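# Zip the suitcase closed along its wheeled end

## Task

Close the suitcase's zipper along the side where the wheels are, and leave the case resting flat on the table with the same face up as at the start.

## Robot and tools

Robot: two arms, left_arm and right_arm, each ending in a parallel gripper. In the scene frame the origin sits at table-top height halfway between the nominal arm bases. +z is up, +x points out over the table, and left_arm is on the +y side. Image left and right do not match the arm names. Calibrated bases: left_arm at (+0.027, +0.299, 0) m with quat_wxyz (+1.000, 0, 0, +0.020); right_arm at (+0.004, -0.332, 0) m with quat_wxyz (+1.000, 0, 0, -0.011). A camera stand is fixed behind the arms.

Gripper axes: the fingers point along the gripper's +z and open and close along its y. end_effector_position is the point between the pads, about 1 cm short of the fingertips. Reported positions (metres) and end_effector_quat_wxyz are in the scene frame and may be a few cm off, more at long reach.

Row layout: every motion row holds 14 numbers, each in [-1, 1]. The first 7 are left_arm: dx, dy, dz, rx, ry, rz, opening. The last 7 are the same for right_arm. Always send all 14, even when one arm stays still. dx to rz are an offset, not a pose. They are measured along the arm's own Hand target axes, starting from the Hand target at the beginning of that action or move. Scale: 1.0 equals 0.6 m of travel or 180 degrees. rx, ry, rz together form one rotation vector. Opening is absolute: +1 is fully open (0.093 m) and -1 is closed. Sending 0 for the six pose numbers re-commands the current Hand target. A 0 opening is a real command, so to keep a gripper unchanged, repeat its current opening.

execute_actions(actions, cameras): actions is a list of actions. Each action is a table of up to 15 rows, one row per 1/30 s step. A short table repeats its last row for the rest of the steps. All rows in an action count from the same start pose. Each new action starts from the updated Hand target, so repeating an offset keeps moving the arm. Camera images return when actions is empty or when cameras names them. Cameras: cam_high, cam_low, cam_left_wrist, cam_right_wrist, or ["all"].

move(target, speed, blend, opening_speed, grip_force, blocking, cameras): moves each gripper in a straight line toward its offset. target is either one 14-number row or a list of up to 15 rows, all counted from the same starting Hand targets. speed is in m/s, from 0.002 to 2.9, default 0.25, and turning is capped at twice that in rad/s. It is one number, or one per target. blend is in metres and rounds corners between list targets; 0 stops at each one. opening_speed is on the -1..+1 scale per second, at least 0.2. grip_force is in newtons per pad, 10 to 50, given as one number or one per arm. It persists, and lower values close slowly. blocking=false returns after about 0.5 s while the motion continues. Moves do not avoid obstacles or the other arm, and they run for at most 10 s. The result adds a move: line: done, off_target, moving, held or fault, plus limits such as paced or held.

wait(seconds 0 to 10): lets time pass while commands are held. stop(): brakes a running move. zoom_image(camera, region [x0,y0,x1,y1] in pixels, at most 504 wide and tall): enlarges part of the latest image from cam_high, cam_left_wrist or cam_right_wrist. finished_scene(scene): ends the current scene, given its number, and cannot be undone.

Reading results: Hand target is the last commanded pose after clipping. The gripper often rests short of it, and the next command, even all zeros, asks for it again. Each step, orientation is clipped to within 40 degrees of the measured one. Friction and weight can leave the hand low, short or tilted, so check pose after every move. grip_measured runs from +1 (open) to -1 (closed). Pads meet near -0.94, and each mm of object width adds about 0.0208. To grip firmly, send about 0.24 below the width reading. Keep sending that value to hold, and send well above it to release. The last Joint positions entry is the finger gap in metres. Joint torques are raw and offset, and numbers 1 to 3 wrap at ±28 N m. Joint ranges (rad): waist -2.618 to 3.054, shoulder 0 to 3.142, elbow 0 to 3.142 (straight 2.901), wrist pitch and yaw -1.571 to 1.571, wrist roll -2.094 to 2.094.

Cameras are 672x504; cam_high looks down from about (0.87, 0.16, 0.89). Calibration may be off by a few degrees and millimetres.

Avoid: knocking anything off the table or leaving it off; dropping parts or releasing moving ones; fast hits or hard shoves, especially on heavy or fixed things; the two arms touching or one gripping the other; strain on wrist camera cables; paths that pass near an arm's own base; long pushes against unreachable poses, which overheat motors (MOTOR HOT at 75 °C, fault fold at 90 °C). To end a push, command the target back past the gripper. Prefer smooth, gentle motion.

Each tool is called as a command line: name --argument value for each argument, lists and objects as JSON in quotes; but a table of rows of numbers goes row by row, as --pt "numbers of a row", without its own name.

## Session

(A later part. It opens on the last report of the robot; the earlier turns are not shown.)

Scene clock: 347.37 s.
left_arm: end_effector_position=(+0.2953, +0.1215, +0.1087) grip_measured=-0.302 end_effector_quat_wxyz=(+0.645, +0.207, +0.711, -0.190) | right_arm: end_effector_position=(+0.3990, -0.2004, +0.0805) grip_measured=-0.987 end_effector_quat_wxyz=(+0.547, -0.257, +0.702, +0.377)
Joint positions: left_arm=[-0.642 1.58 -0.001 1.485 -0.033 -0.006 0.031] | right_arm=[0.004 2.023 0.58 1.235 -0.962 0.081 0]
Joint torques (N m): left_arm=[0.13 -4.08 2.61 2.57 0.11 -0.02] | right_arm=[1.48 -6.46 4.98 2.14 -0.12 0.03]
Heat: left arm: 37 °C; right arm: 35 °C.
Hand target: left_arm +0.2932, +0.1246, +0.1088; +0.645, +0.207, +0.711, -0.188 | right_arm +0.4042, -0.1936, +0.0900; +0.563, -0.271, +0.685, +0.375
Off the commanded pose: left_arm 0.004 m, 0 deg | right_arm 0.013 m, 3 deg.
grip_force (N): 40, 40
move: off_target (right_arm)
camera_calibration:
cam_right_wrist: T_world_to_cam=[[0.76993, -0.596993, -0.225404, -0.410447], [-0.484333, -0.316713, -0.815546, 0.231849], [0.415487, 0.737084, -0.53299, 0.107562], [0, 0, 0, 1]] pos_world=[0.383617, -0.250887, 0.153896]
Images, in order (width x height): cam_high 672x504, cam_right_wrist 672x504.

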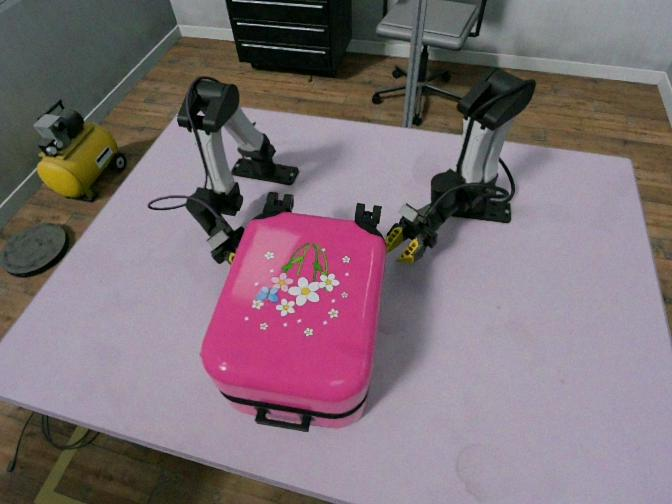

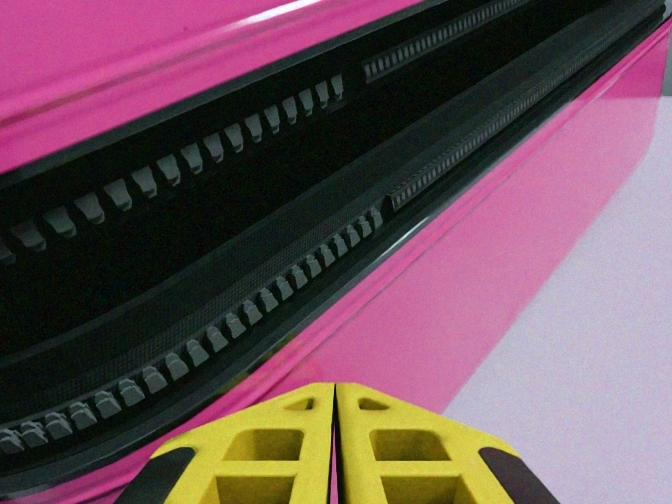

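move --target '[0,0,0,0,0,0,-0.3,0,0.012,0.032,0,0,0,-1]' --speed 0.05 --cameras '["cam_high","cam_right_wrist"]'

zoom_image --camera "cam_high" --region '[190, 170, 440, 300]'

Scene clock: 354.60 s.
left_arm: end_effector_position=(+0.2953, +0.1215, +0.1087) grip_measured=-0.302 end_effector_quat_wxyz=(+0.645, +0.207, +0.711, -0.190) | right_arm: end_effector_position=(+0.4051, -0.1849, +0.0796) grip_measured=-0.987 end_effector_quat_wxyz=(+0.549, -0.254, +0.704, +0.371)
Joint positions: left_arm=[-0.642 1.58 -0.001 1.485 -0.033 -0.006 0.031] | right_arm=[0.061 2.037 0.598 1.246 -0.891 0.097 0]
Joint torques (N m): left_arm=[0.03 -3.92 2.77 2.56 0.14 0] | right_arm=[2.09 -6.53 5.5 2.13 -0.18 0.04]
Motor temperatures (°C): left_arm=[20 24 26 37 19 19 20] | right_arm=[19 21 35 36 18 19 20]
Heat: left arm: 37 °C; right arm: 36 °C.
Hand target: left_arm +0.2932, +0.1246, +0.1088; +0.645, +0.207, +0.711, -0.188 | right_arm +0.4094, -0.1737, +0.0898; +0.563, -0.271, +0.685, +0.375
Off the commanded pose: left_arm 0.004 m, 0 deg | right_arm 0.016 m, 3 deg.
grip_force (N): 40, 40
move: off_target (right_arm)
camera_calibration:
cam_right_wrist: T_world_to_cam=[[0.76151, -0.609283, -0.22108, -0.405314], [-0.48761, -0.313817, -0.814712, 0.24072], [0.427012, 0.728212, -0.536068, 0.0870772], [0, 0, 0, 1]] pos_world=[0.388845, -0.23482, 0.15319]
Images, in order (width x height): cam_high 672x504, cam_right_wrist 672x504.

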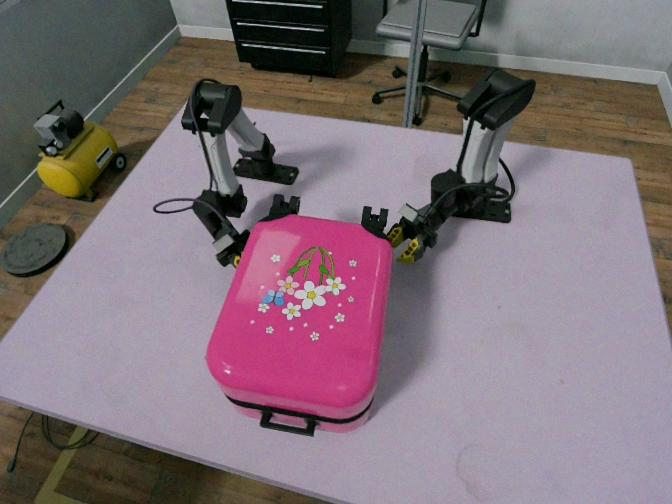

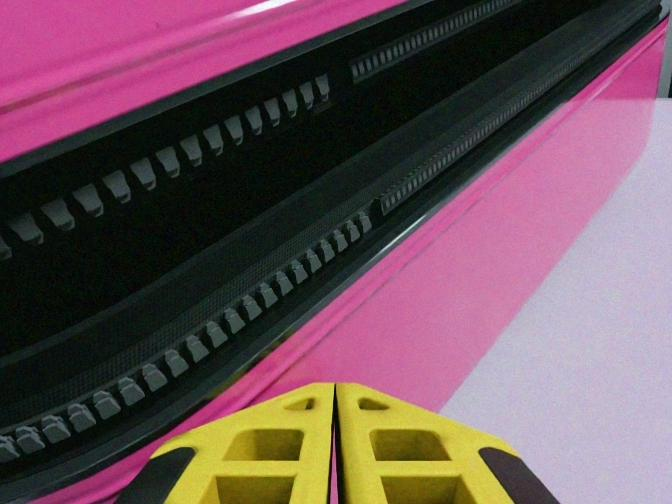

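Scaled by 2.016 from the camera's 672x504 image, which has a finer 960x720 frame.

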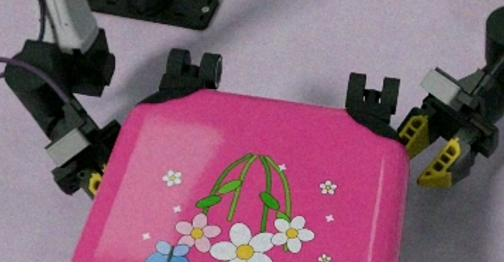

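move --pt "-0.039 0.102 -0.015 0 0 0 -0.3 0 0 0 0 0 0 -1" --pt "-0.039 0.102 -0.015 0 0 -0.5 -1 0 0 0 0 0 0 -1" --speed 0.3 --cameras '["cam_high","cam_left_wrist"]'

Scene clock: 381.20 s.
left_arm: end_effector_position=(+0.3140, +0.1794, +0.1227) grip_measured=-0.991 end_effector_quat_wxyz=(+0.317, -0.360, +0.656, -0.583) | right_arm: end_effector_position=(+0.4052, -0.1849, +0.0796) grip_measured=-0.987 end_effector_quat_wxyz=(+0.549, -0.253, +0.705, +0.371)
Joint positions: left_arm=[-0.235 1.263 0.019 1.114 0.374 -1.527 0] | right_arm=[0.061 2.037 0.598 1.246 -0.891 0.097 0]
Joint torques (N m): left_arm=[0.02 -2.73 7.94 2.42 0.12 0.02] | right_arm=[2.22 -6.46 5.55 2.12 -0.19 0.03]
Heat: left arm: 38 °C; right arm: 37 °C.
Hand target: left_arm +0.3204, +0.1797, +0.1330; +0.323, -0.356, +0.649, -0.589 | right_arm +0.4094, -0.1737, +0.0898; +0.563, -0.271, +0.685, +0.375
Off the commanded pose: left_arm 0.012 m, 1 deg | right_arm 0.016 m, 3 deg.
grip_force (N): 40, 40
move: off_target (left_arm, right_arm); target 2's new opening was sent with left_arm's hand 0.012 m and 1 deg from that target
camera_calibration:
cam_left_wrist: T_world_to_cam=[[0.0999737, -0.0786451, 0.991877, -0.137904], [-0.845893, -0.531608, 0.0431089, 0.394428], [0.523899, -0.843331, -0.119672, 0.0890122], [0, 0, 0, 1]] pos_world=[0.300798, 0.273903, 0.130433]
Images, in order (width x height): cam_high 672x504, cam_left_wrist 672x504.

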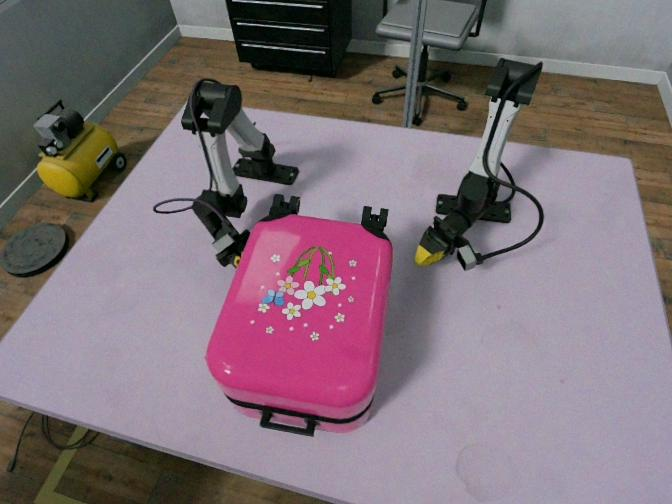

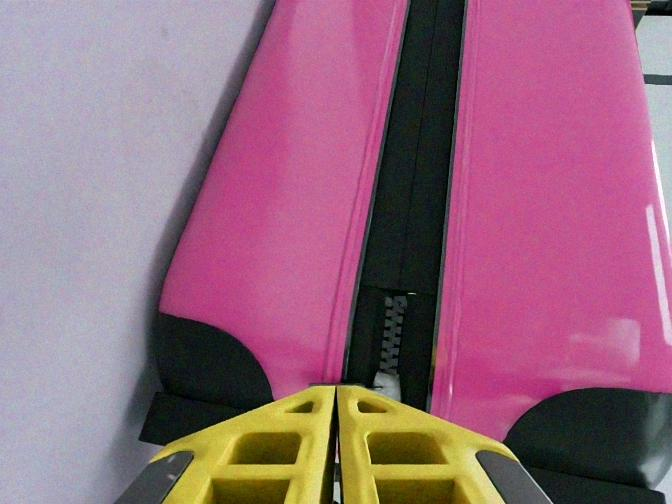

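move --target '[0.049,-0.008,0.053,0,0,0,-1,0,0,0,0,0,0,-1]' --speed 0.1 --cameras '["cam_high","cam_left_wrist"]'

zoom_image --camera "cam_high" --region '[340, 190, 480, 290]'

Scene clock: 402.90 s.
left_arm: end_effector_position=(+0.3244, +0.1393, +0.1266) grip_measured=-0.991 end_effector_quat_wxyz=(+0.313, -0.355, +0.659, -0.584) | right_arm: end_effector_position=(+0.4052, -0.1849, +0.0796) grip_measured=-0.987 end_effector_quat_wxyz=(+0.549, -0.253, +0.705, +0.371)
Joint positions: left_arm=[-0.444 1.373 0.102 1.147 0.178 -1.551 0] | right_arm=[0.061 2.037 0.598 1.246 -0.891 0.097 0]
Joint torques (N m): left_arm=[-1.02 -1.42 7.53 2.73 -0.1 0.03] | right_arm=[2.14 -6.48 5.53 2.12 -0.18 0.05]
Heat: left arm: 40 °C; right arm: 38 °C.
Hand target: left_arm +0.3317, +0.1377, +0.1347; +0.324, -0.356, +0.649, -0.589 | right_arm +0.4094, -0.1737, +0.0898; +0.563, -0.271, +0.685, +0.375
Off the commanded pose: left_arm 0.011 m, 2 deg | right_arm 0.016 m, 3 deg.
grip_force (N): 40, 40
move: off_target (left_arm, right_arm)
camera_calibration:
cam_left_wrist: T_world_to_cam=[[0.0993943, -0.0815939, 0.991697, -0.145277], [-0.852167, -0.521542, 0.0424987, 0.382426], [0.513744, -0.849315, -0.12137, 0.0545252], [0, 0, 0, 1]] pos_world=[0.312319, 0.233907, 0.134436]
Images, in order (width x height): cam_high 672x504, cam_left_wrist 672x504.

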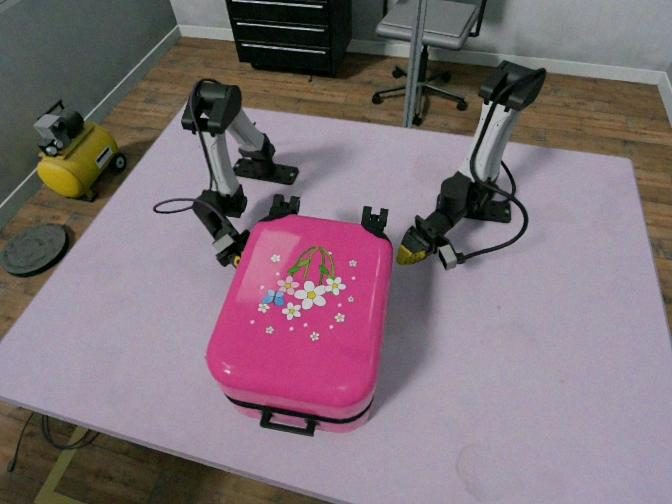

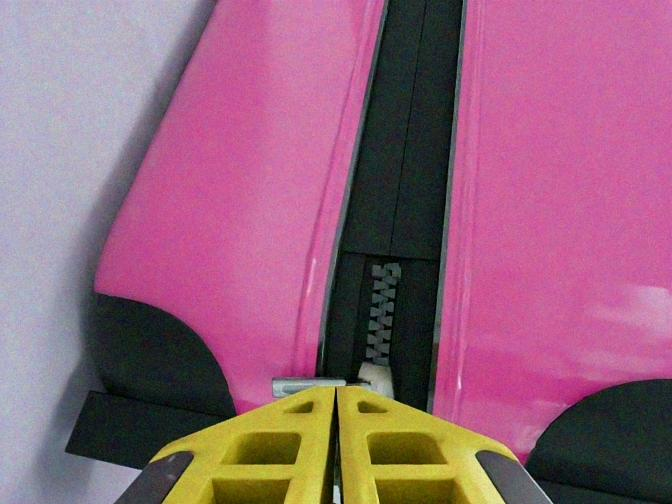

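Scaled by 3.600 from the camera's 672x504 image, which has a finer 960x720 frame.

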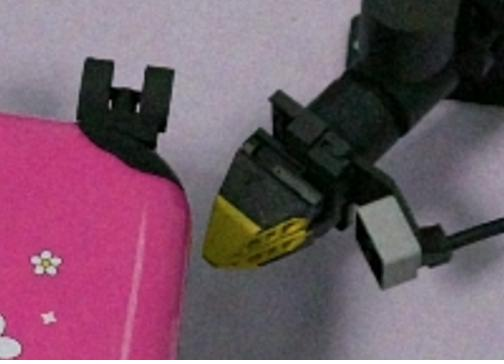

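zoom_image --camera "cam_high" --region '[385, 225, 455, 285]'

wait --seconds 0 --cameras '["cam_low","cam_right_wrist"]'

zoom_image --camera "cam_low" --region '[360, 230, 440, 290]'

Scaled by 7.200 from the camera's 672x504 image, which has a finer 960x720 frame.

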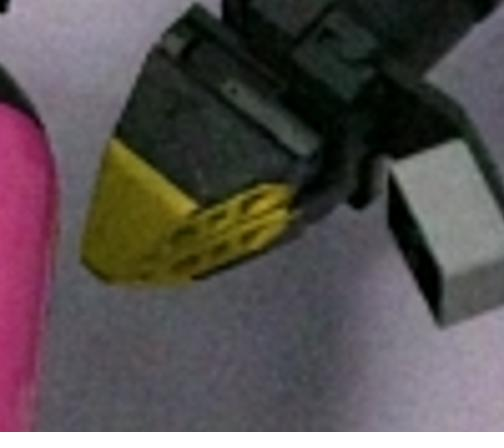

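Scene clock: 422.97 s.
left_arm: end_effector_position=(+0.3244, +0.1394, +0.1267) grip_measured=-0.991 end_effector_quat_wxyz=(+0.314, -0.356, +0.659, -0.584) | right_arm: end_effector_position=(+0.4052, -0.1849, +0.0796) grip_measured=-0.987 end_effector_quat_wxyz=(+0.549, -0.253, +0.705, +0.371)
Joint positions: left_arm=[-0.444 1.373 0.102 1.148 0.178 -1.551 0] | right_arm=[0.061 2.037 0.598 1.246 -0.891 0.097 0]
Joint torques (N m): left_arm=[-1.02 -1.36 7.73 2.73 -0.12 -0.01] | right_arm=[2.21 -6.52 5.55 2.11 -0.18 0.05]
Heat: left arm: 39 °C; right arm: 39 °C.
Hand target: left_arm +0.3316, +0.1377, +0.1347; +0.324, -0.356, +0.649, -0.589 | right_arm +0.4094, -0.1737, +0.0898; +0.563, -0.271, +0.685, +0.375
Tool commands: left_gripper/opening=-1.0 right_gripper/opening=-1.0
Off the commanded pose: left_arm 0.011 m, 2 deg | right_arm 0.016 m, 3 deg.
grip_force (N): 40, 40
camera_calibration:
cam_right_wrist: T_world_to_cam=[[0.761208, -0.609574, -0.221321, -0.405305], [-0.487915, -0.313507, -0.814649, 0.24095], [0.427203, 0.728102, -0.536064, 0.0869339], [0, 0, 0, 1]] pos_world=[0.388946, -0.23482, 0.15319]
Images, in order (width x height): cam_low 672x504, cam_right_wrist 672x504.

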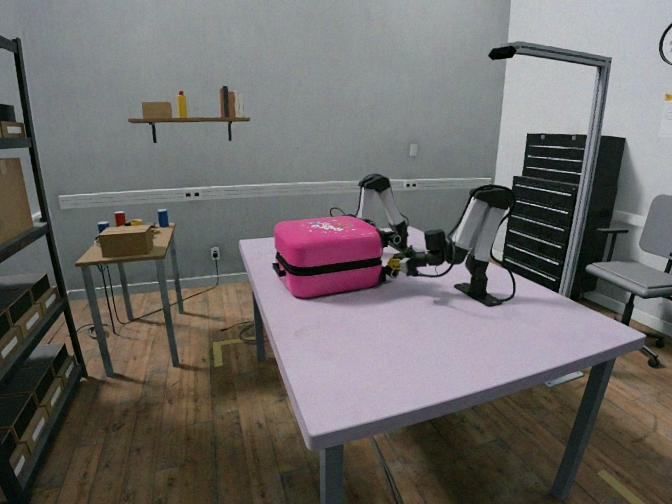

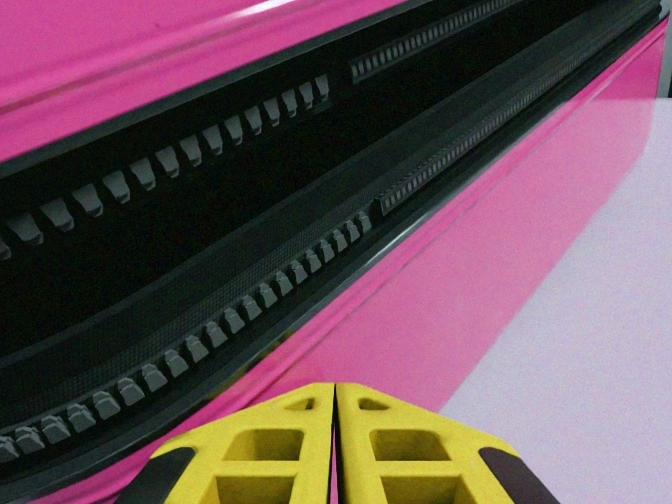

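Scaled by 6.300 from the camera's 672x504 image, which has a finer 960x720 frame.

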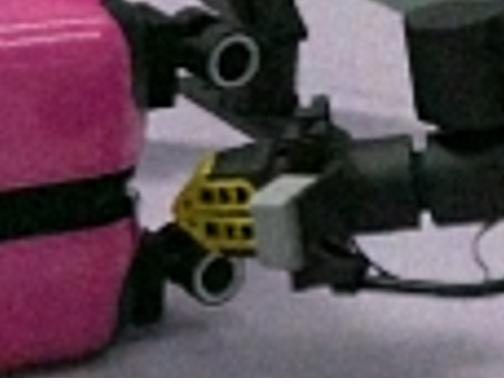

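move --target '[0,0,0.047,0,0,0,-1,0,0,0,0,0,0,-1]' --speed 0.06 --cameras '["cam_left_wrist"]'

zoom_image --camera "cam_left_wrist" --region '[236, 250, 436, 450]'

Scene clock: 436.23 s.
left_arm: end_effector_position=(+0.3484, +0.1246, +0.1253) grip_measured=-0.991 end_effector_quat_wxyz=(+0.314, -0.355, +0.658, -0.585) | right_arm: end_effector_position=(+0.4052, -0.1849, +0.0796) grip_measured=-0.987 end_effector_quat_wxyz=(+0.549, -0.253, +0.705, +0.371)
Joint positions: left_arm=[-0.465 1.524 0.2 1.204 0.157 -1.554 0] | right_arm=[0.061 2.037 0.598 1.246 -0.891 0.097 0]
Joint torques (N m): left_arm=[-0.95 -2.25 7.21 2.74 -0.12 0.05] | right_arm=[2.25 -6.58 5.5 2.13 -0.2 0.06]
Heat: left arm: 39 °C; right arm: 39 °C.
Hand target: left_arm +0.3553, +0.1226, +0.1319; +0.323, -0.356, +0.649, -0.589 | right_arm +0.4094, -0.1737, +0.0898; +0.563, -0.271, +0.685, +0.375
Off the commanded pose: left_arm 0.010 m, 2 deg | right_arm 0.016 m, 3 deg.
grip_force (N): 40, 40
move: off_target (right_arm)
camera_calibration:
cam_left_wrist: T_world_to_cam=[[0.0973973, -0.0806582, 0.991972, -0.147132], [-0.851994, -0.521927, 0.0412151, 0.39538], [0.514412, -0.849168, -0.119555, 0.0291037], [0, 0, 0, 1]] pos_world=[0.33622, 0.219206, 0.133134]
Images, in order (width x height): cam_left_wrist 672x504.

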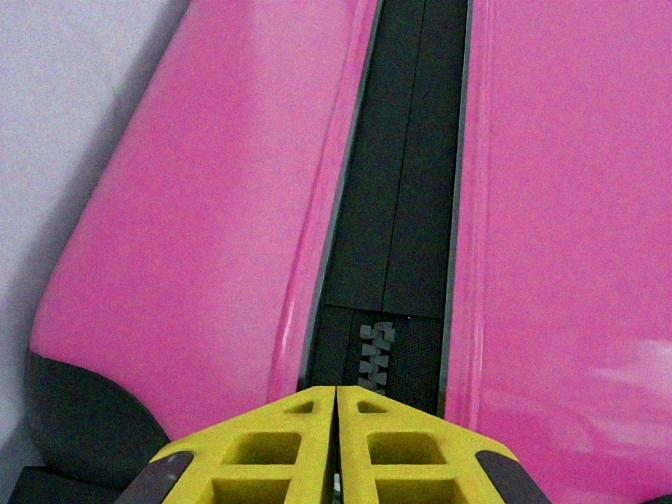

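Scaled by 2.520 from the camera's 672x504 image, which has a finer 960x720 frame.

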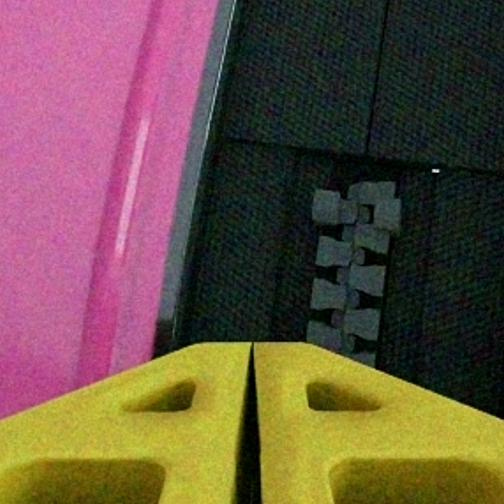

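move --pt "0.049 -0.008 -0.0025 0 -0.056 0 -1 0 0 0 0 0 0 -1" --pt "0.092 -0.008 -0.002 0 -0.122 0 -1 0 0 0 0 0 0 -1" --speed 0.04 --blend '[0.01,0]' --cameras '["cam_high","cam_left_wrist","cam_right_wrist"]'

Scene clock: 454.33 s.
left_arm: end_effector_position=(+0.3222, +0.0870, +0.1292) grip_measured=-0.991 end_effector_quat_wxyz=(+0.438, -0.467, +0.580, -0.505) | right_arm: end_effector_position=(+0.4090, -0.1866, +0.0797) grip_measured=-0.987 end_effector_quat_wxyz=(+0.554, -0.248, +0.707, +0.364)
Joint positions: left_arm=[-0.99 1.592 0.299 1.143 -0.766 -1.638 0] | right_arm=[0.062 2.039 0.603 1.246 -0.871 0.097 0]
Joint torques (N m): left_arm=[-1.77 -2.88 8.35 2.28 -0.11 0.14] | right_arm=[2.11 -6.8 5.15 2.12 -0.38 0.04]
Heat: left arm: 41 °C; right arm: 40 °C.
Hand target: left_arm +0.3250, +0.0765, +0.1367; +0.441, -0.462, +0.576, -0.511 | right_arm +0.4093, -0.1736, +0.0897; +0.563, -0.271, +0.685, +0.375
Off the commanded pose: left_arm 0.013 m, 1 deg | right_arm 0.016 m, 4 deg.
grip_force (N): 40, 40
move: off_target (left_arm, right_arm)
camera_calibration:
cam_left_wrist: T_world_to_cam=[[0.103026, -0.0720159, 0.992068, -0.153928], [-0.581704, -0.813399, 0.00136353, 0.296797], [0.80685, -0.577231, -0.125693, -0.106021], [0, 0, 0, 1]] pos_world=[0.27405, 0.16913, 0.138977]
cam_right_wrist: T_world_to_cam=[[0.750481, -0.624456, -0.216407, -0.408028], [-0.490835, -0.307372, -0.815232, 0.244724], [0.442559, 0.718037, -0.537182, 0.0785259], [0, 0, 0, 1]] pos_world=[0.391584, -0.235959, 0.15339]
Images, in order (width x height): cam_high 672x504, cam_left_wrist 672x504, cam_right_wrist 672x504.

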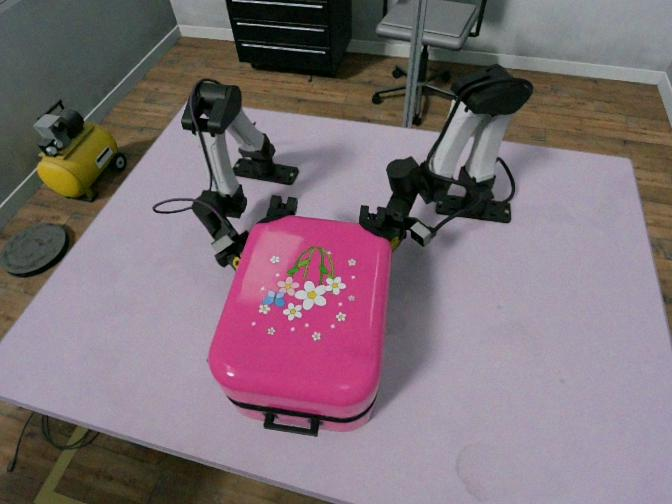

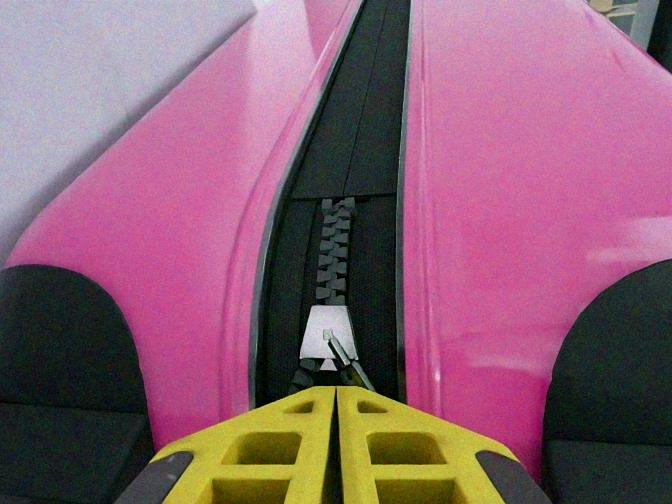

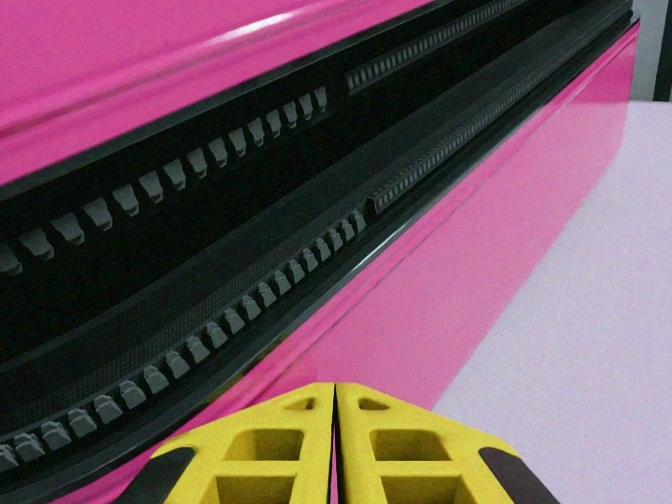

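move --target '[-0.06,-0.01,-0.06,0,0,0,-1,0,0,0,0,0,0,-1]' --speed 0.1 --cameras '["cam_left_wrist"]'

zoom_image --camera "cam_left_wrist" --region '[236, 230, 436, 430]'

Scene clock: 467.33 s.
left_arm: end_effector_position=(+0.3004, +0.1143, +0.1516) grip_measured=-0.991 end_effector_quat_wxyz=(+0.436, -0.464, +0.568, -0.521) | right_arm: end_effector_position=(+0.4083, -0.1850, +0.0798) grip_measured=-0.987 end_effector_quat_wxyz=(+0.553, -0.250, +0.706, +0.365)
Joint positions: left_arm=[-0.995 1.329 0.189 1.035 -0.763 -1.632 0] | right_arm=[0.065 2.039 0.603 1.246 -0.872 0.097 0]
Joint torques (N m): left_arm=[-0.99 -3.75 4.52 2.05 -0.06 0.16] | right_arm=[1.78 -6.75 5.16 2.12 -0.35 0.03]
Motor temperatures (°C): left_arm=[20 23 30 39 19 19 20] | right_arm=[19 24 31 41 17 19 20]
Heat: left arm: 39 °C; right arm: 41 °C.
Hand target: left_arm +0.2969, +0.1181, +0.1473; +0.441, -0.462, +0.576, -0.511 | right_arm +0.4093, -0.1737, +0.0897; +0.563, -0.271, +0.685, +0.375
Off the commanded pose: left_arm 0.007 m, 2 deg | right_arm 0.015 m, 4 deg.
grip_force (N): 40, 40
move: off_target (right_arm)
camera_calibration:
cam_left_wrist: T_world_to_cam=[[0.0761741, -0.0429406, 0.996169, -0.167891], [-0.589094, -0.808, 0.0102168, 0.306429], [0.804466, -0.587615, -0.0868447, -0.0738227], [0, 0, 0, 1]] pos_world=[0.252692, 0.197006, 0.157706]
Images, in order (width x height): cam_left_wrist 672x504.

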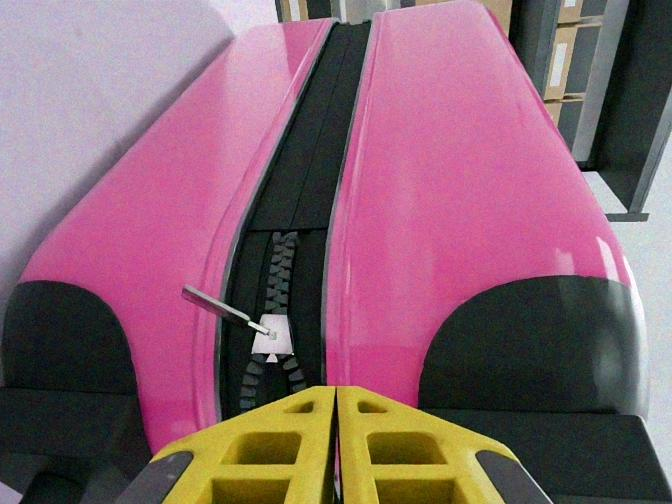

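Scaled by 2.520 from the camera's 672x504 image, which has a finer 960x720 frame.

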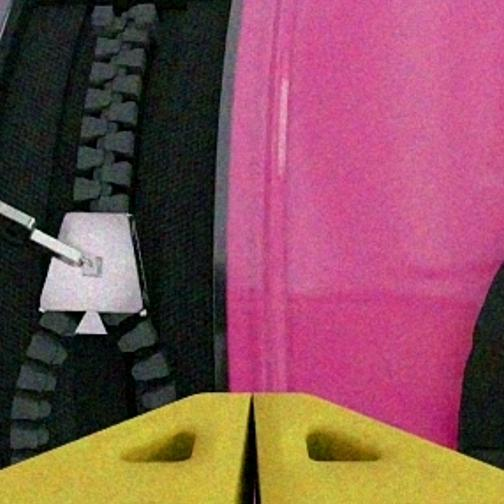

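move --target '[-0.016,0.017,0.056,0,0.122,0,0.31,0,0,0,0,0,0,-1]' --speed 0.1 --cameras '["cam_left_wrist"]'

Scene clock: 518.43 s.
left_arm: end_effector_position=(+0.3297, +0.1212, +0.1357) grip_measured=+0.308 end_effector_quat_wxyz=(+0.319, -0.361, +0.646, -0.591) | right_arm: end_effector_position=(+0.4083, -0.1850, +0.0798) grip_measured=-0.987 end_effector_quat_wxyz=(+0.553, -0.250, +0.706, +0.365)
Joint positions: left_arm=[-0.539 1.409 0.149 1.162 0.067 -1.579 0.06] | right_arm=[0.065 2.039 0.603 1.246 -0.872 0.097 0]
Joint torques (N m): left_arm=[0.14 -1.66 5.33 2.77 0.12 0.2] | right_arm=[1.8 -6.83 5.18 2.13 -0.36 0.04]
Heat: left arm: 36 °C; right arm: 42 °C.
Hand target: left_arm +0.3308, +0.1220, +0.1345; +0.324, -0.356, +0.649, -0.589 | right_arm +0.4093, -0.1737, +0.0897; +0.563, -0.271, +0.685, +0.375
Off the commanded pose: left_arm 0.002 m, 1 deg | right_arm 0.015 m, 4 deg.
grip_force (N): 40, 40
move: off_target (right_arm)
camera_calibration:
cam_left_wrist: T_world_to_cam=[[0.0871445, -0.0565034, 0.994592, -0.155756], [-0.842841, -0.536411, 0.0433745, 0.375791], [0.531059, -0.842063, -0.0943687, 0.0273139], [0, 0, 0, 1]] pos_world=[0.3158, 0.215778, 0.141192]
Images, in order (width x height): cam_left_wrist 672x504.

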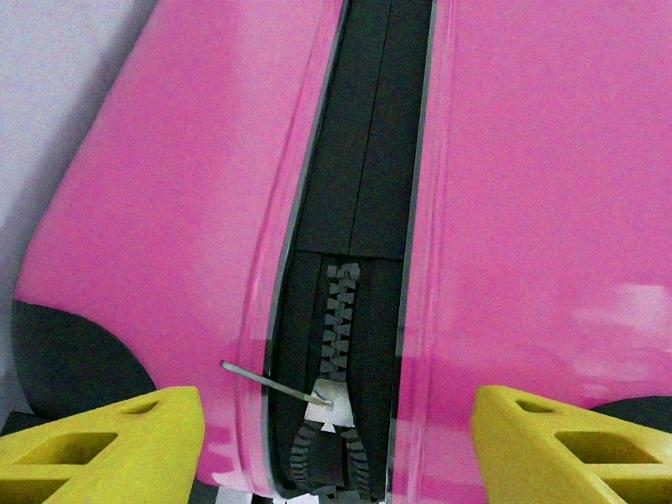

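move --pt "-0.02 0 0 0 0 0 0.31 0 0 0 0 0 0 -1" --pt "-0.02 0 0.042 0 0 0 0.31 0 0 0 0 0 0 -1" --pt "-0.02 0 0.042 0 0 0 -0.5 0 0 0 0 0 0 -1" --speed 0.06 --opening_speed 0.4 --cameras '["cam_left_wrist"]'

Scene clock: 532.57 s.
left_arm: end_effector_position=(+0.3527, +0.1270, +0.1189) grip_measured=-0.499 end_effector_quat_wxyz=(+0.316, -0.375, +0.656, -0.574) | right_arm: end_effector_position=(+0.4095, -0.1859, +0.0797) grip_measured=-0.987 end_effector_quat_wxyz=(+0.554, -0.248, +0.707, +0.362)
Joint positions: left_arm=[-0.474 1.545 0.209 1.193 0.113 -1.571 0.021] | right_arm=[0.065 2.039 0.603 1.247 -0.864 0.097 0]
Joint torques (N m): left_arm=[-1.29 -2.82 7.73 2.88 0.18 0.16] | right_arm=[1.77 -6.75 5.18 2.1 -0.45 0.04]
Heat: left arm: 39 °C; right arm: 43 °C.
Hand target: left_arm +0.3583, +0.1185, +0.1321; +0.323, -0.356, +0.649, -0.589 | right_arm +0.4094, -0.1737, +0.0897; +0.563, -0.271, +0.685, +0.375
Off the commanded pose: left_arm 0.017 m, 3 deg | right_arm 0.016 m, 4 deg.
grip_force (N): 40, 40
move: off_target (left_arm, right_arm); target 3's new opening was sent with left_arm's hand 0.015 m and 2 deg from that target
camera_calibration:
cam_left_wrist: T_world_to_cam=[[0.126736, -0.0761435, 0.98901, -0.151448], [-0.830912, -0.55272, 0.0639232, 0.394295], [0.541778, -0.829882, -0.133318, 0.0177063], [0, 0, 0, 1]] pos_world=[0.337226, 0.221097, 0.12694]
Images, in order (width x height): cam_left_wrist 672x504.

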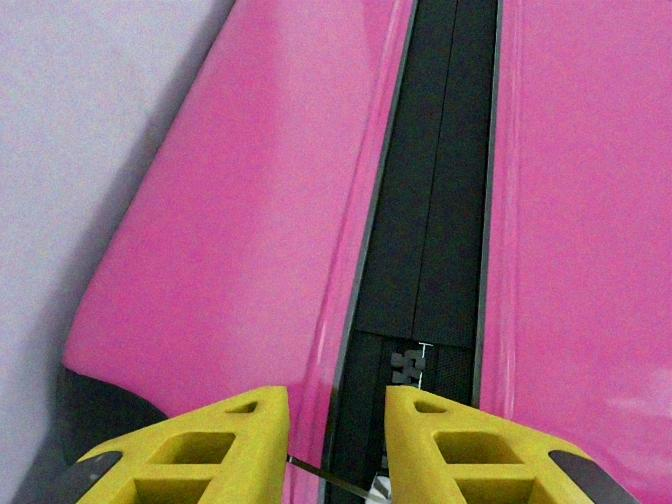

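move --pt "0 0 -0.012 0 0 0 0.1 0 0 0 0 0 0 -1" --pt "0 -0.02 -0.012 0 0 0 0.1 0 0 0 0 0 0 -1" --speed 0.06 --cameras '["cam_left_wrist"]'

Scene clock: 541.50 s.
left_arm: end_effector_position=(+0.3493, +0.1272, +0.1314) grip_measured=+0.098 end_effector_quat_wxyz=(+0.317, -0.370, +0.653, -0.580) | right_arm: end_effector_position=(+0.4095, -0.1859, +0.0797) grip_measured=-0.987 end_effector_quat_wxyz=(+0.554, -0.248, +0.707, +0.362)
Joint positions: left_arm=[-0.475 1.461 0.21 1.123 0.118 -1.571 0.05] | right_arm=[0.065 2.039 0.603 1.247 -0.864 0.097 0]
Joint torques (N m): left_arm=[-0.76 -5 7.88 2.4 0.14 0.16] | right_arm=[1.76 -6.75 5.15 2.11 -0.44 0.02]
Heat: left arm: 39 °C; right arm: 43 °C.
Hand target: left_arm +0.3533, +0.1218, +0.1447; +0.324, -0.356, +0.649, -0.589 | right_arm +0.4093, -0.1737, +0.0897; +0.563, -0.271, +0.685, +0.375
Off the commanded pose: left_arm 0.015 m, 2 deg | right_arm 0.016 m, 4 deg.
grip_force (N): 40, 40
move: off_target (left_arm, right_arm)
camera_calibration:
cam_left_wrist: T_world_to_cam=[[0.113323, -0.0705885, 0.991048, -0.159738], [-0.835062, -0.547246, 0.0565081, 0.392575], [0.538358, -0.83399, -0.120961, 0.0215018], [0, 0, 0, 1]] pos_world=[0.334351, 0.221492, 0.138725]
Images, in order (width x height): cam_left_wrist 672x504.

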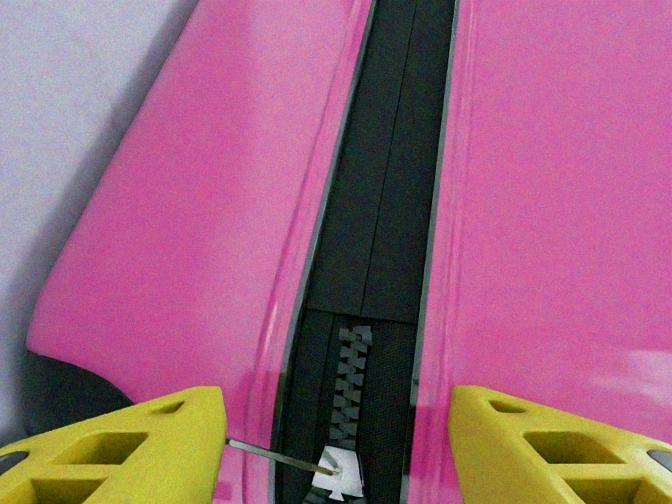

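move --target '[0,0,0.008,0,0,0,-0.72,0,0,0,0,0,0,-1]' --speed 0.06 --opening_speed 0.5 --cameras '["cam_left_wrist"]'

zoom_image --camera "cam_left_wrist" --region '[236, 304, 436, 504]'

Scene clock: 549.97 s.
left_arm: end_effector_position=(+0.3499, +0.1297, +0.1182) grip_measured=-0.718 end_effector_quat_wxyz=(+0.310, -0.385, +0.666, -0.558) | right_arm: end_effector_position=(+0.4095, -0.1859, +0.0797) grip_measured=-0.987 end_effector_quat_wxyz=(+0.554, -0.248, +0.707, +0.362)
Joint positions: left_arm=[-0.475 1.461 0.216 1.057 0.103 -1.569 0.011] | right_arm=[0.065 2.039 0.603 1.247 -0.864 0.097 0]
Joint torques (N m): left_arm=[-1.05 -3.28 8.5 3.22 0.22 0.14] | right_arm=[1.78 -6.8 5.16 2.1 -0.47 0.04]
Heat: left arm: 39 °C; right arm: 43 °C.
Hand target: left_arm +0.3574, +0.1192, +0.1443; +0.323, -0.356, +0.649, -0.589 | right_arm +0.4093, -0.1737, +0.0897; +0.563, -0.271, +0.685, +0.375
Off the commanded pose: left_arm 0.029 m, 5 deg | right_arm 0.016 m, 4 deg.
grip_force (N): 40, 40
move: off_target (left_arm, right_arm)
camera_calibration:
cam_left_wrist: T_world_to_cam=[[0.165333, -0.0971371, 0.981442, -0.160129], [-0.823527, -0.561144, 0.0831925, 0.389755], [0.54265, -0.821999, -0.172771, 0.0246516], [0, 0, 0, 1]] pos_world=[0.334071, 0.223418, 0.128992]
Images, in order (width x height): cam_left_wrist 672x504.

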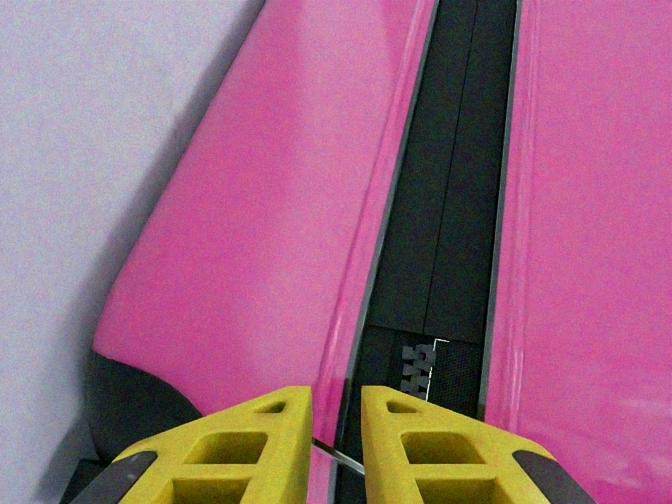

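Scaled by 2.520 from the camera's 672x504 image, which has a finer 960x720 frame.

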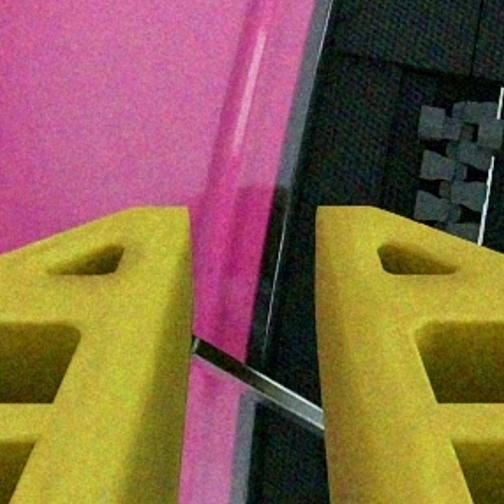

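move --pt "0 0 -0.01 0 0 0 0.1 0 0 0 0 0 0 -1" --pt "0 0.02 -0.09 0 0 0 0.1 0 0 0 0 0 0 -1" --pt "0 0.02 -0.09 0 0 0.65 -0.2 0 0 0 0 0 0 -1" --speed '[0.06,0.1,0.6]' --cameras '["cam_left_wrist"]'

Scene clock: 577.97 s.
left_arm: end_effector_position=(+0.3143, +0.1456, +0.1414) grip_measured=-0.198 end_effector_quat_wxyz=(+0.675, +0.364, +0.641, -0.036) | right_arm: end_effector_position=(+0.4095, -0.1859, +0.0797) grip_measured=-0.987 end_effector_quat_wxyz=(+0.554, -0.248, +0.707, +0.362)
Joint positions: left_arm=[-0.446 1.225 0.073 1.064 0.164 0.477 0.036] | right_arm=[0.065 2.039 0.603 1.247 -0.864 0.097 0]
Joint torques (N m): left_arm=[0.14 -2.96 4.52 2.47 0.13 0.06] | right_arm=[1.76 -6.8 5.19 2.1 -0.45 0.03]
Heat: left arm: 40 °C; right arm: 44 °C.
Hand target: left_arm +0.3111, +0.1488, +0.1375; +0.671, +0.367, +0.643, -0.032 | right_arm +0.4093, -0.1737, +0.0897; +0.563, -0.271, +0.685, +0.375
Off the commanded pose: left_arm 0.006 m, 1 deg | right_arm 0.016 m, 4 deg.
grip_force (N): 40, 40
move: off_target (right_arm)
camera_calibration:
cam_left_wrist: T_world_to_cam=[[-0.506945, -0.72959, -0.459026, 0.331559], [-0.192096, 0.614758, -0.764965, 0.11775], [0.840301, -0.299618, -0.4518, -0.0690444], [0, 0, 0, 1]] pos_world=[0.248719, 0.148827, 0.211074]
Images, in order (width x height): cam_left_wrist 672x504.

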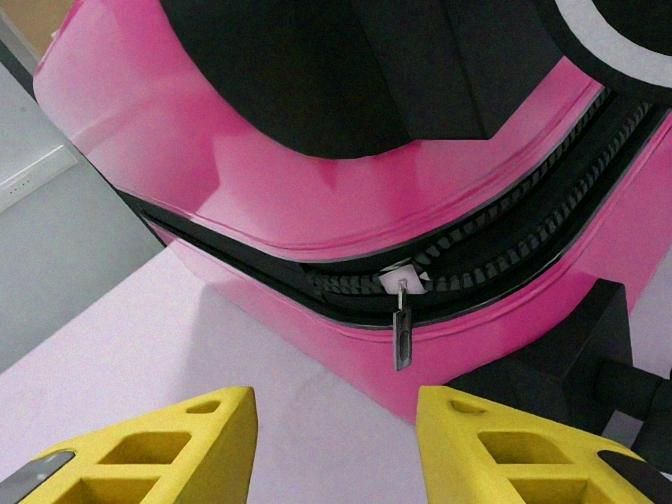

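move --target '[0.05,-0.034,0.045,0,0,0,-0.3,0,0,0,0,0,0,-1]' --speed 0.08 --cameras '["cam_left_wrist"]'

Scene clock: 588.33 s.
left_arm: end_effector_position=(+0.3236, +0.1337, +0.0865) grip_measured=-0.298 end_effector_quat_wxyz=(+0.649, +0.376, +0.660, -0.041) | right_arm: end_effector_position=(+0.4095, -0.1859, +0.0797) grip_measured=-0.987 end_effector_quat_wxyz=(+0.554, -0.248, +0.707, +0.362)
Joint positions: left_arm=[-0.48 1.738 0.073 1.508 0.139 0.477 0.031] | right_arm=[0.065 2.039 0.603 1.247 -0.864 0.097 0]
Joint torques (N m): left_arm=[-1.02 -2.43 4.01 3.3 -0.07 0.01] | right_arm=[1.78 -6.83 5.14 2.11 -0.46 0.02]
Heat: left arm: 40 °C; right arm: 44 °C.
Hand target: left_arm +0.3283, +0.1323, +0.0991; +0.671, +0.368, +0.643, -0.032 | right_arm +0.4093, -0.1737, +0.0897; +0.563, -0.271, +0.685, +0.375
Off the commanded pose: left_arm 0.013 m, 4 deg | right_arm 0.016 m, 4 deg.
joint sent to its limit (left arm) — joint 4 (wrist pitch), upper limit. The joint targets still meet the commanded pose.
grip_force (N): 40, 40
move: off_target (left_arm, right_arm)
camera_calibration:
cam_left_wrist: T_world_to_cam=[[-0.541646, -0.710475, -0.449271, 0.310298], [-0.232978, 0.640403, -0.73185, 0.0918004], [0.807676, -0.291734, -0.512397, -0.0904889], [0, 0, 0, 1]] pos_world=[0.262545, 0.135271, 0.160226]
Images, in order (width x height): cam_left_wrist 672x504.

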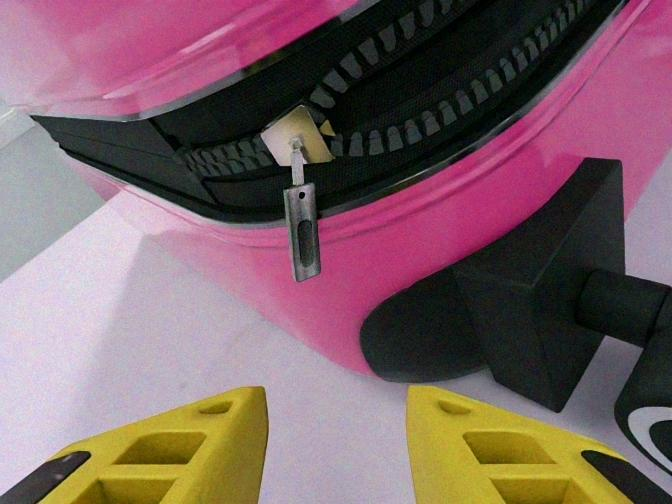

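move --target '[-0.027,0.016,0.06,0,0,0,-0.3,0,0,0,0,0,0,-1]' --speed 0.06 --cameras '["cam_left_wrist"]'

Scene clock: 596.00 s.
left_arm: end_effector_position=(+0.3486, +0.1192, +0.0998) grip_measured=-0.299 end_effector_quat_wxyz=(+0.657, +0.375, +0.653, -0.040) | right_arm: end_effector_position=(+0.4120, -0.1873, +0.0801) grip_measured=-0.987 end_effector_quat_wxyz=(+0.558, -0.244, +0.708, +0.357)
Joint positions: left_arm=[-0.491 1.717 0.188 1.393 0.13 0.479 0.031] | right_arm=[0.065 2.039 0.606 1.247 -0.85 0.097 0]
Joint torques (N m): left_arm=[-1.32 -5.52 8.1 2.31 -0.17 0.01] | right_arm=[1.73 -6.79 5 2.1 -0.6 0.01]
Heat: left arm: 41 °C; right arm: 44 °C.
Hand target: left_arm +0.3607, +0.1131, +0.1143; +0.671, +0.368, +0.643, -0.032 | right_arm +0.4094, -0.1737, +0.0898; +0.563, -0.271, +0.685, +0.375
Off the commanded pose: left_arm 0.020 m, 2 deg | right_arm 0.017 m, 5 deg.
grip_force (N): 40, 40
move: off_target (left_arm, right_arm)
camera_calibration:
cam_left_wrist: T_world_to_cam=[[-0.53388, -0.712356, -0.455545, 0.317567], [-0.216405, 0.635918, -0.740795, 0.112203], [0.817399, -0.296913, -0.493661, -0.112776], [0, 0, 0, 1]] pos_world=[0.286007, 0.121385, 0.172113]
Images, in order (width x height): cam_left_wrist 672x504.

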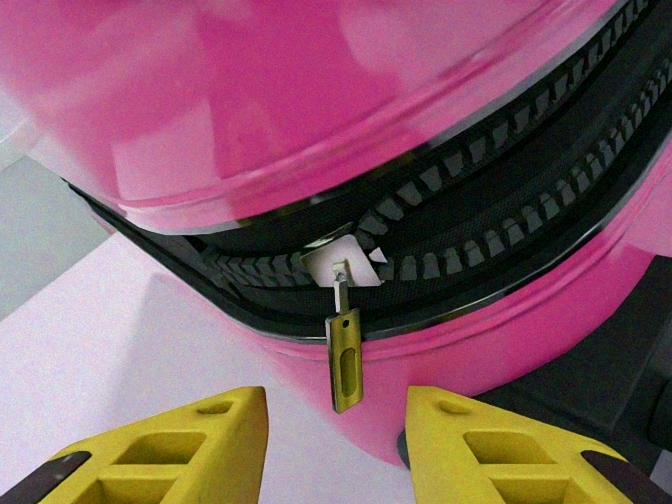

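move --pt "0.005 -0.004 0 0 0 0 -0.6 0 0 0 0 0 0 -1" --pt "0.01 -0.004 0.028 0 0 0 -0.6 0 0 0 0 0 0 -1" --speed 0.05 --cameras '["cam_left_wrist"]'

Scene clock: 605.13 s.
left_arm: end_effector_position=(+0.3628, +0.1135, +0.0981) grip_measured=-0.598 end_effector_quat_wxyz=(+0.659, +0.370, +0.654, -0.038) | right_arm: end_effector_position=(+0.4186, -0.1933, +0.0805) grip_measured=-0.987 end_effector_quat_wxyz=(+0.566, -0.232, +0.713, +0.343)
Joint positions: left_arm=[-0.492 1.778 0.245 1.403 0.12 0.473 0.016] | right_arm=[0.06 2.039 0.61 1.247 -0.813 0.097 0]
Joint torques (N m): left_arm=[-1.66 -2.77 8.27 2.67 -0.09 0.02] | right_arm=[2.07 -6.91 4.59 2.11 -0.97 0.02]
Heat: left arm: 40 °C; right arm: 45 °C.
Hand target: left_arm +0.3746, +0.1049, +0.1063; +0.671, +0.368, +0.643, -0.032 | right_arm +0.4093, -0.1737, +0.0897; +0.563, -0.271, +0.685, +0.375
Off the commanded pose: left_arm 0.017 m, 2 deg | right_arm 0.024 m, 7 deg.
grip_force (N): 40, 40
move: off_target (left_arm, right_arm)
camera_calibration:
cam_left_wrist: T_world_to_cam=[[-0.526104, -0.720134, -0.452351, 0.318064], [-0.220052, 0.629076, -0.745547, 0.120194], [0.821457, -0.292694, -0.489427, -0.129295], [0, 0, 0, 1]] pos_world=[0.299994, 0.115593, 0.170206]
Images, in order (width x height): cam_left_wrist 672x504.

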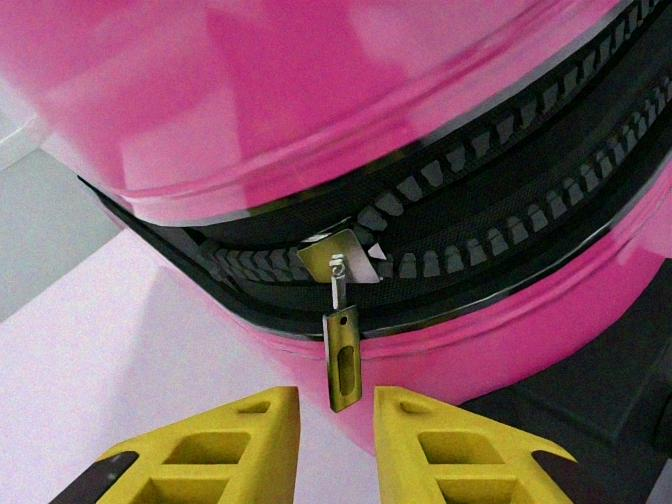

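move --target '[-0.006,0,-0.006,0,0,0,-1,0,0,0,0,0,0,-1]' --speed 0.05 --cameras '["cam_left_wrist"]'

zoom_image --camera "cam_left_wrist" --region '[236, 250, 436, 450]'

Scene clock: 618.50 s.
left_arm: end_effector_position=(+0.3631, +0.1134, +0.0974) grip_measured=-0.989 end_effector_quat_wxyz=(+0.658, +0.370, +0.655, -0.038) | right_arm: end_effector_position=(+0.4186, -0.1933, +0.0805) grip_measured=-0.987 end_effector_quat_wxyz=(+0.566, -0.232, +0.713, +0.343)
Joint positions: left_arm=[-0.493 1.778 0.246 1.399 0.117 0.472 0] | right_arm=[0.06 2.039 0.61 1.247 -0.813 0.097 0]
Joint torques (N m): left_arm=[-1.99 -5.57 7.32 2.53 -0.1 0.06] | right_arm=[2.09 -6.97 4.6 2.11 -0.95 0.01]
Heat: left arm: 41 °C; right arm: 45 °C.
Hand target: left_arm +0.3710, +0.1054, +0.1098; +0.671, +0.368, +0.643, -0.032 | right_arm +0.4093, -0.1737, +0.0897; +0.563, -0.271, +0.685, +0.375
Off the commanded pose: left_arm 0.017 m, 2 deg | right_arm 0.024 m, 7 deg.
grip_force (N): 40, 40
move: off_target (left_arm, right_arm)
camera_calibration:
cam_left_wrist: T_world_to_cam=[[-0.52595, -0.720533, -0.451895, 0.317755], [-0.223365, 0.629685, -0.744046, 0.120773], [0.820661, -0.290393, -0.492125, -0.129528], [0, 0, 0, 1]] pos_world=[0.300398, 0.11529, 0.169709]
Images, in order (width x height): cam_left_wrist 672x504.

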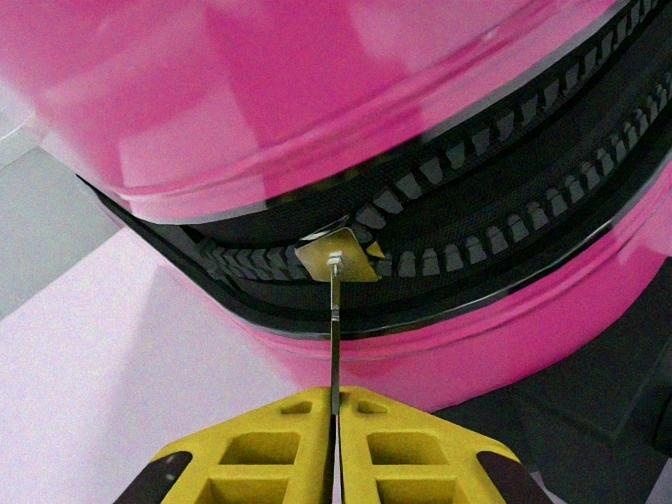

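Scaled by 2.520 from the camera's 672x504 image, which has a finer 960x720 frame.

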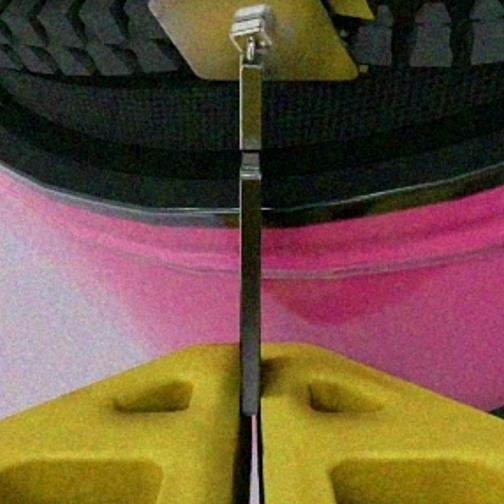

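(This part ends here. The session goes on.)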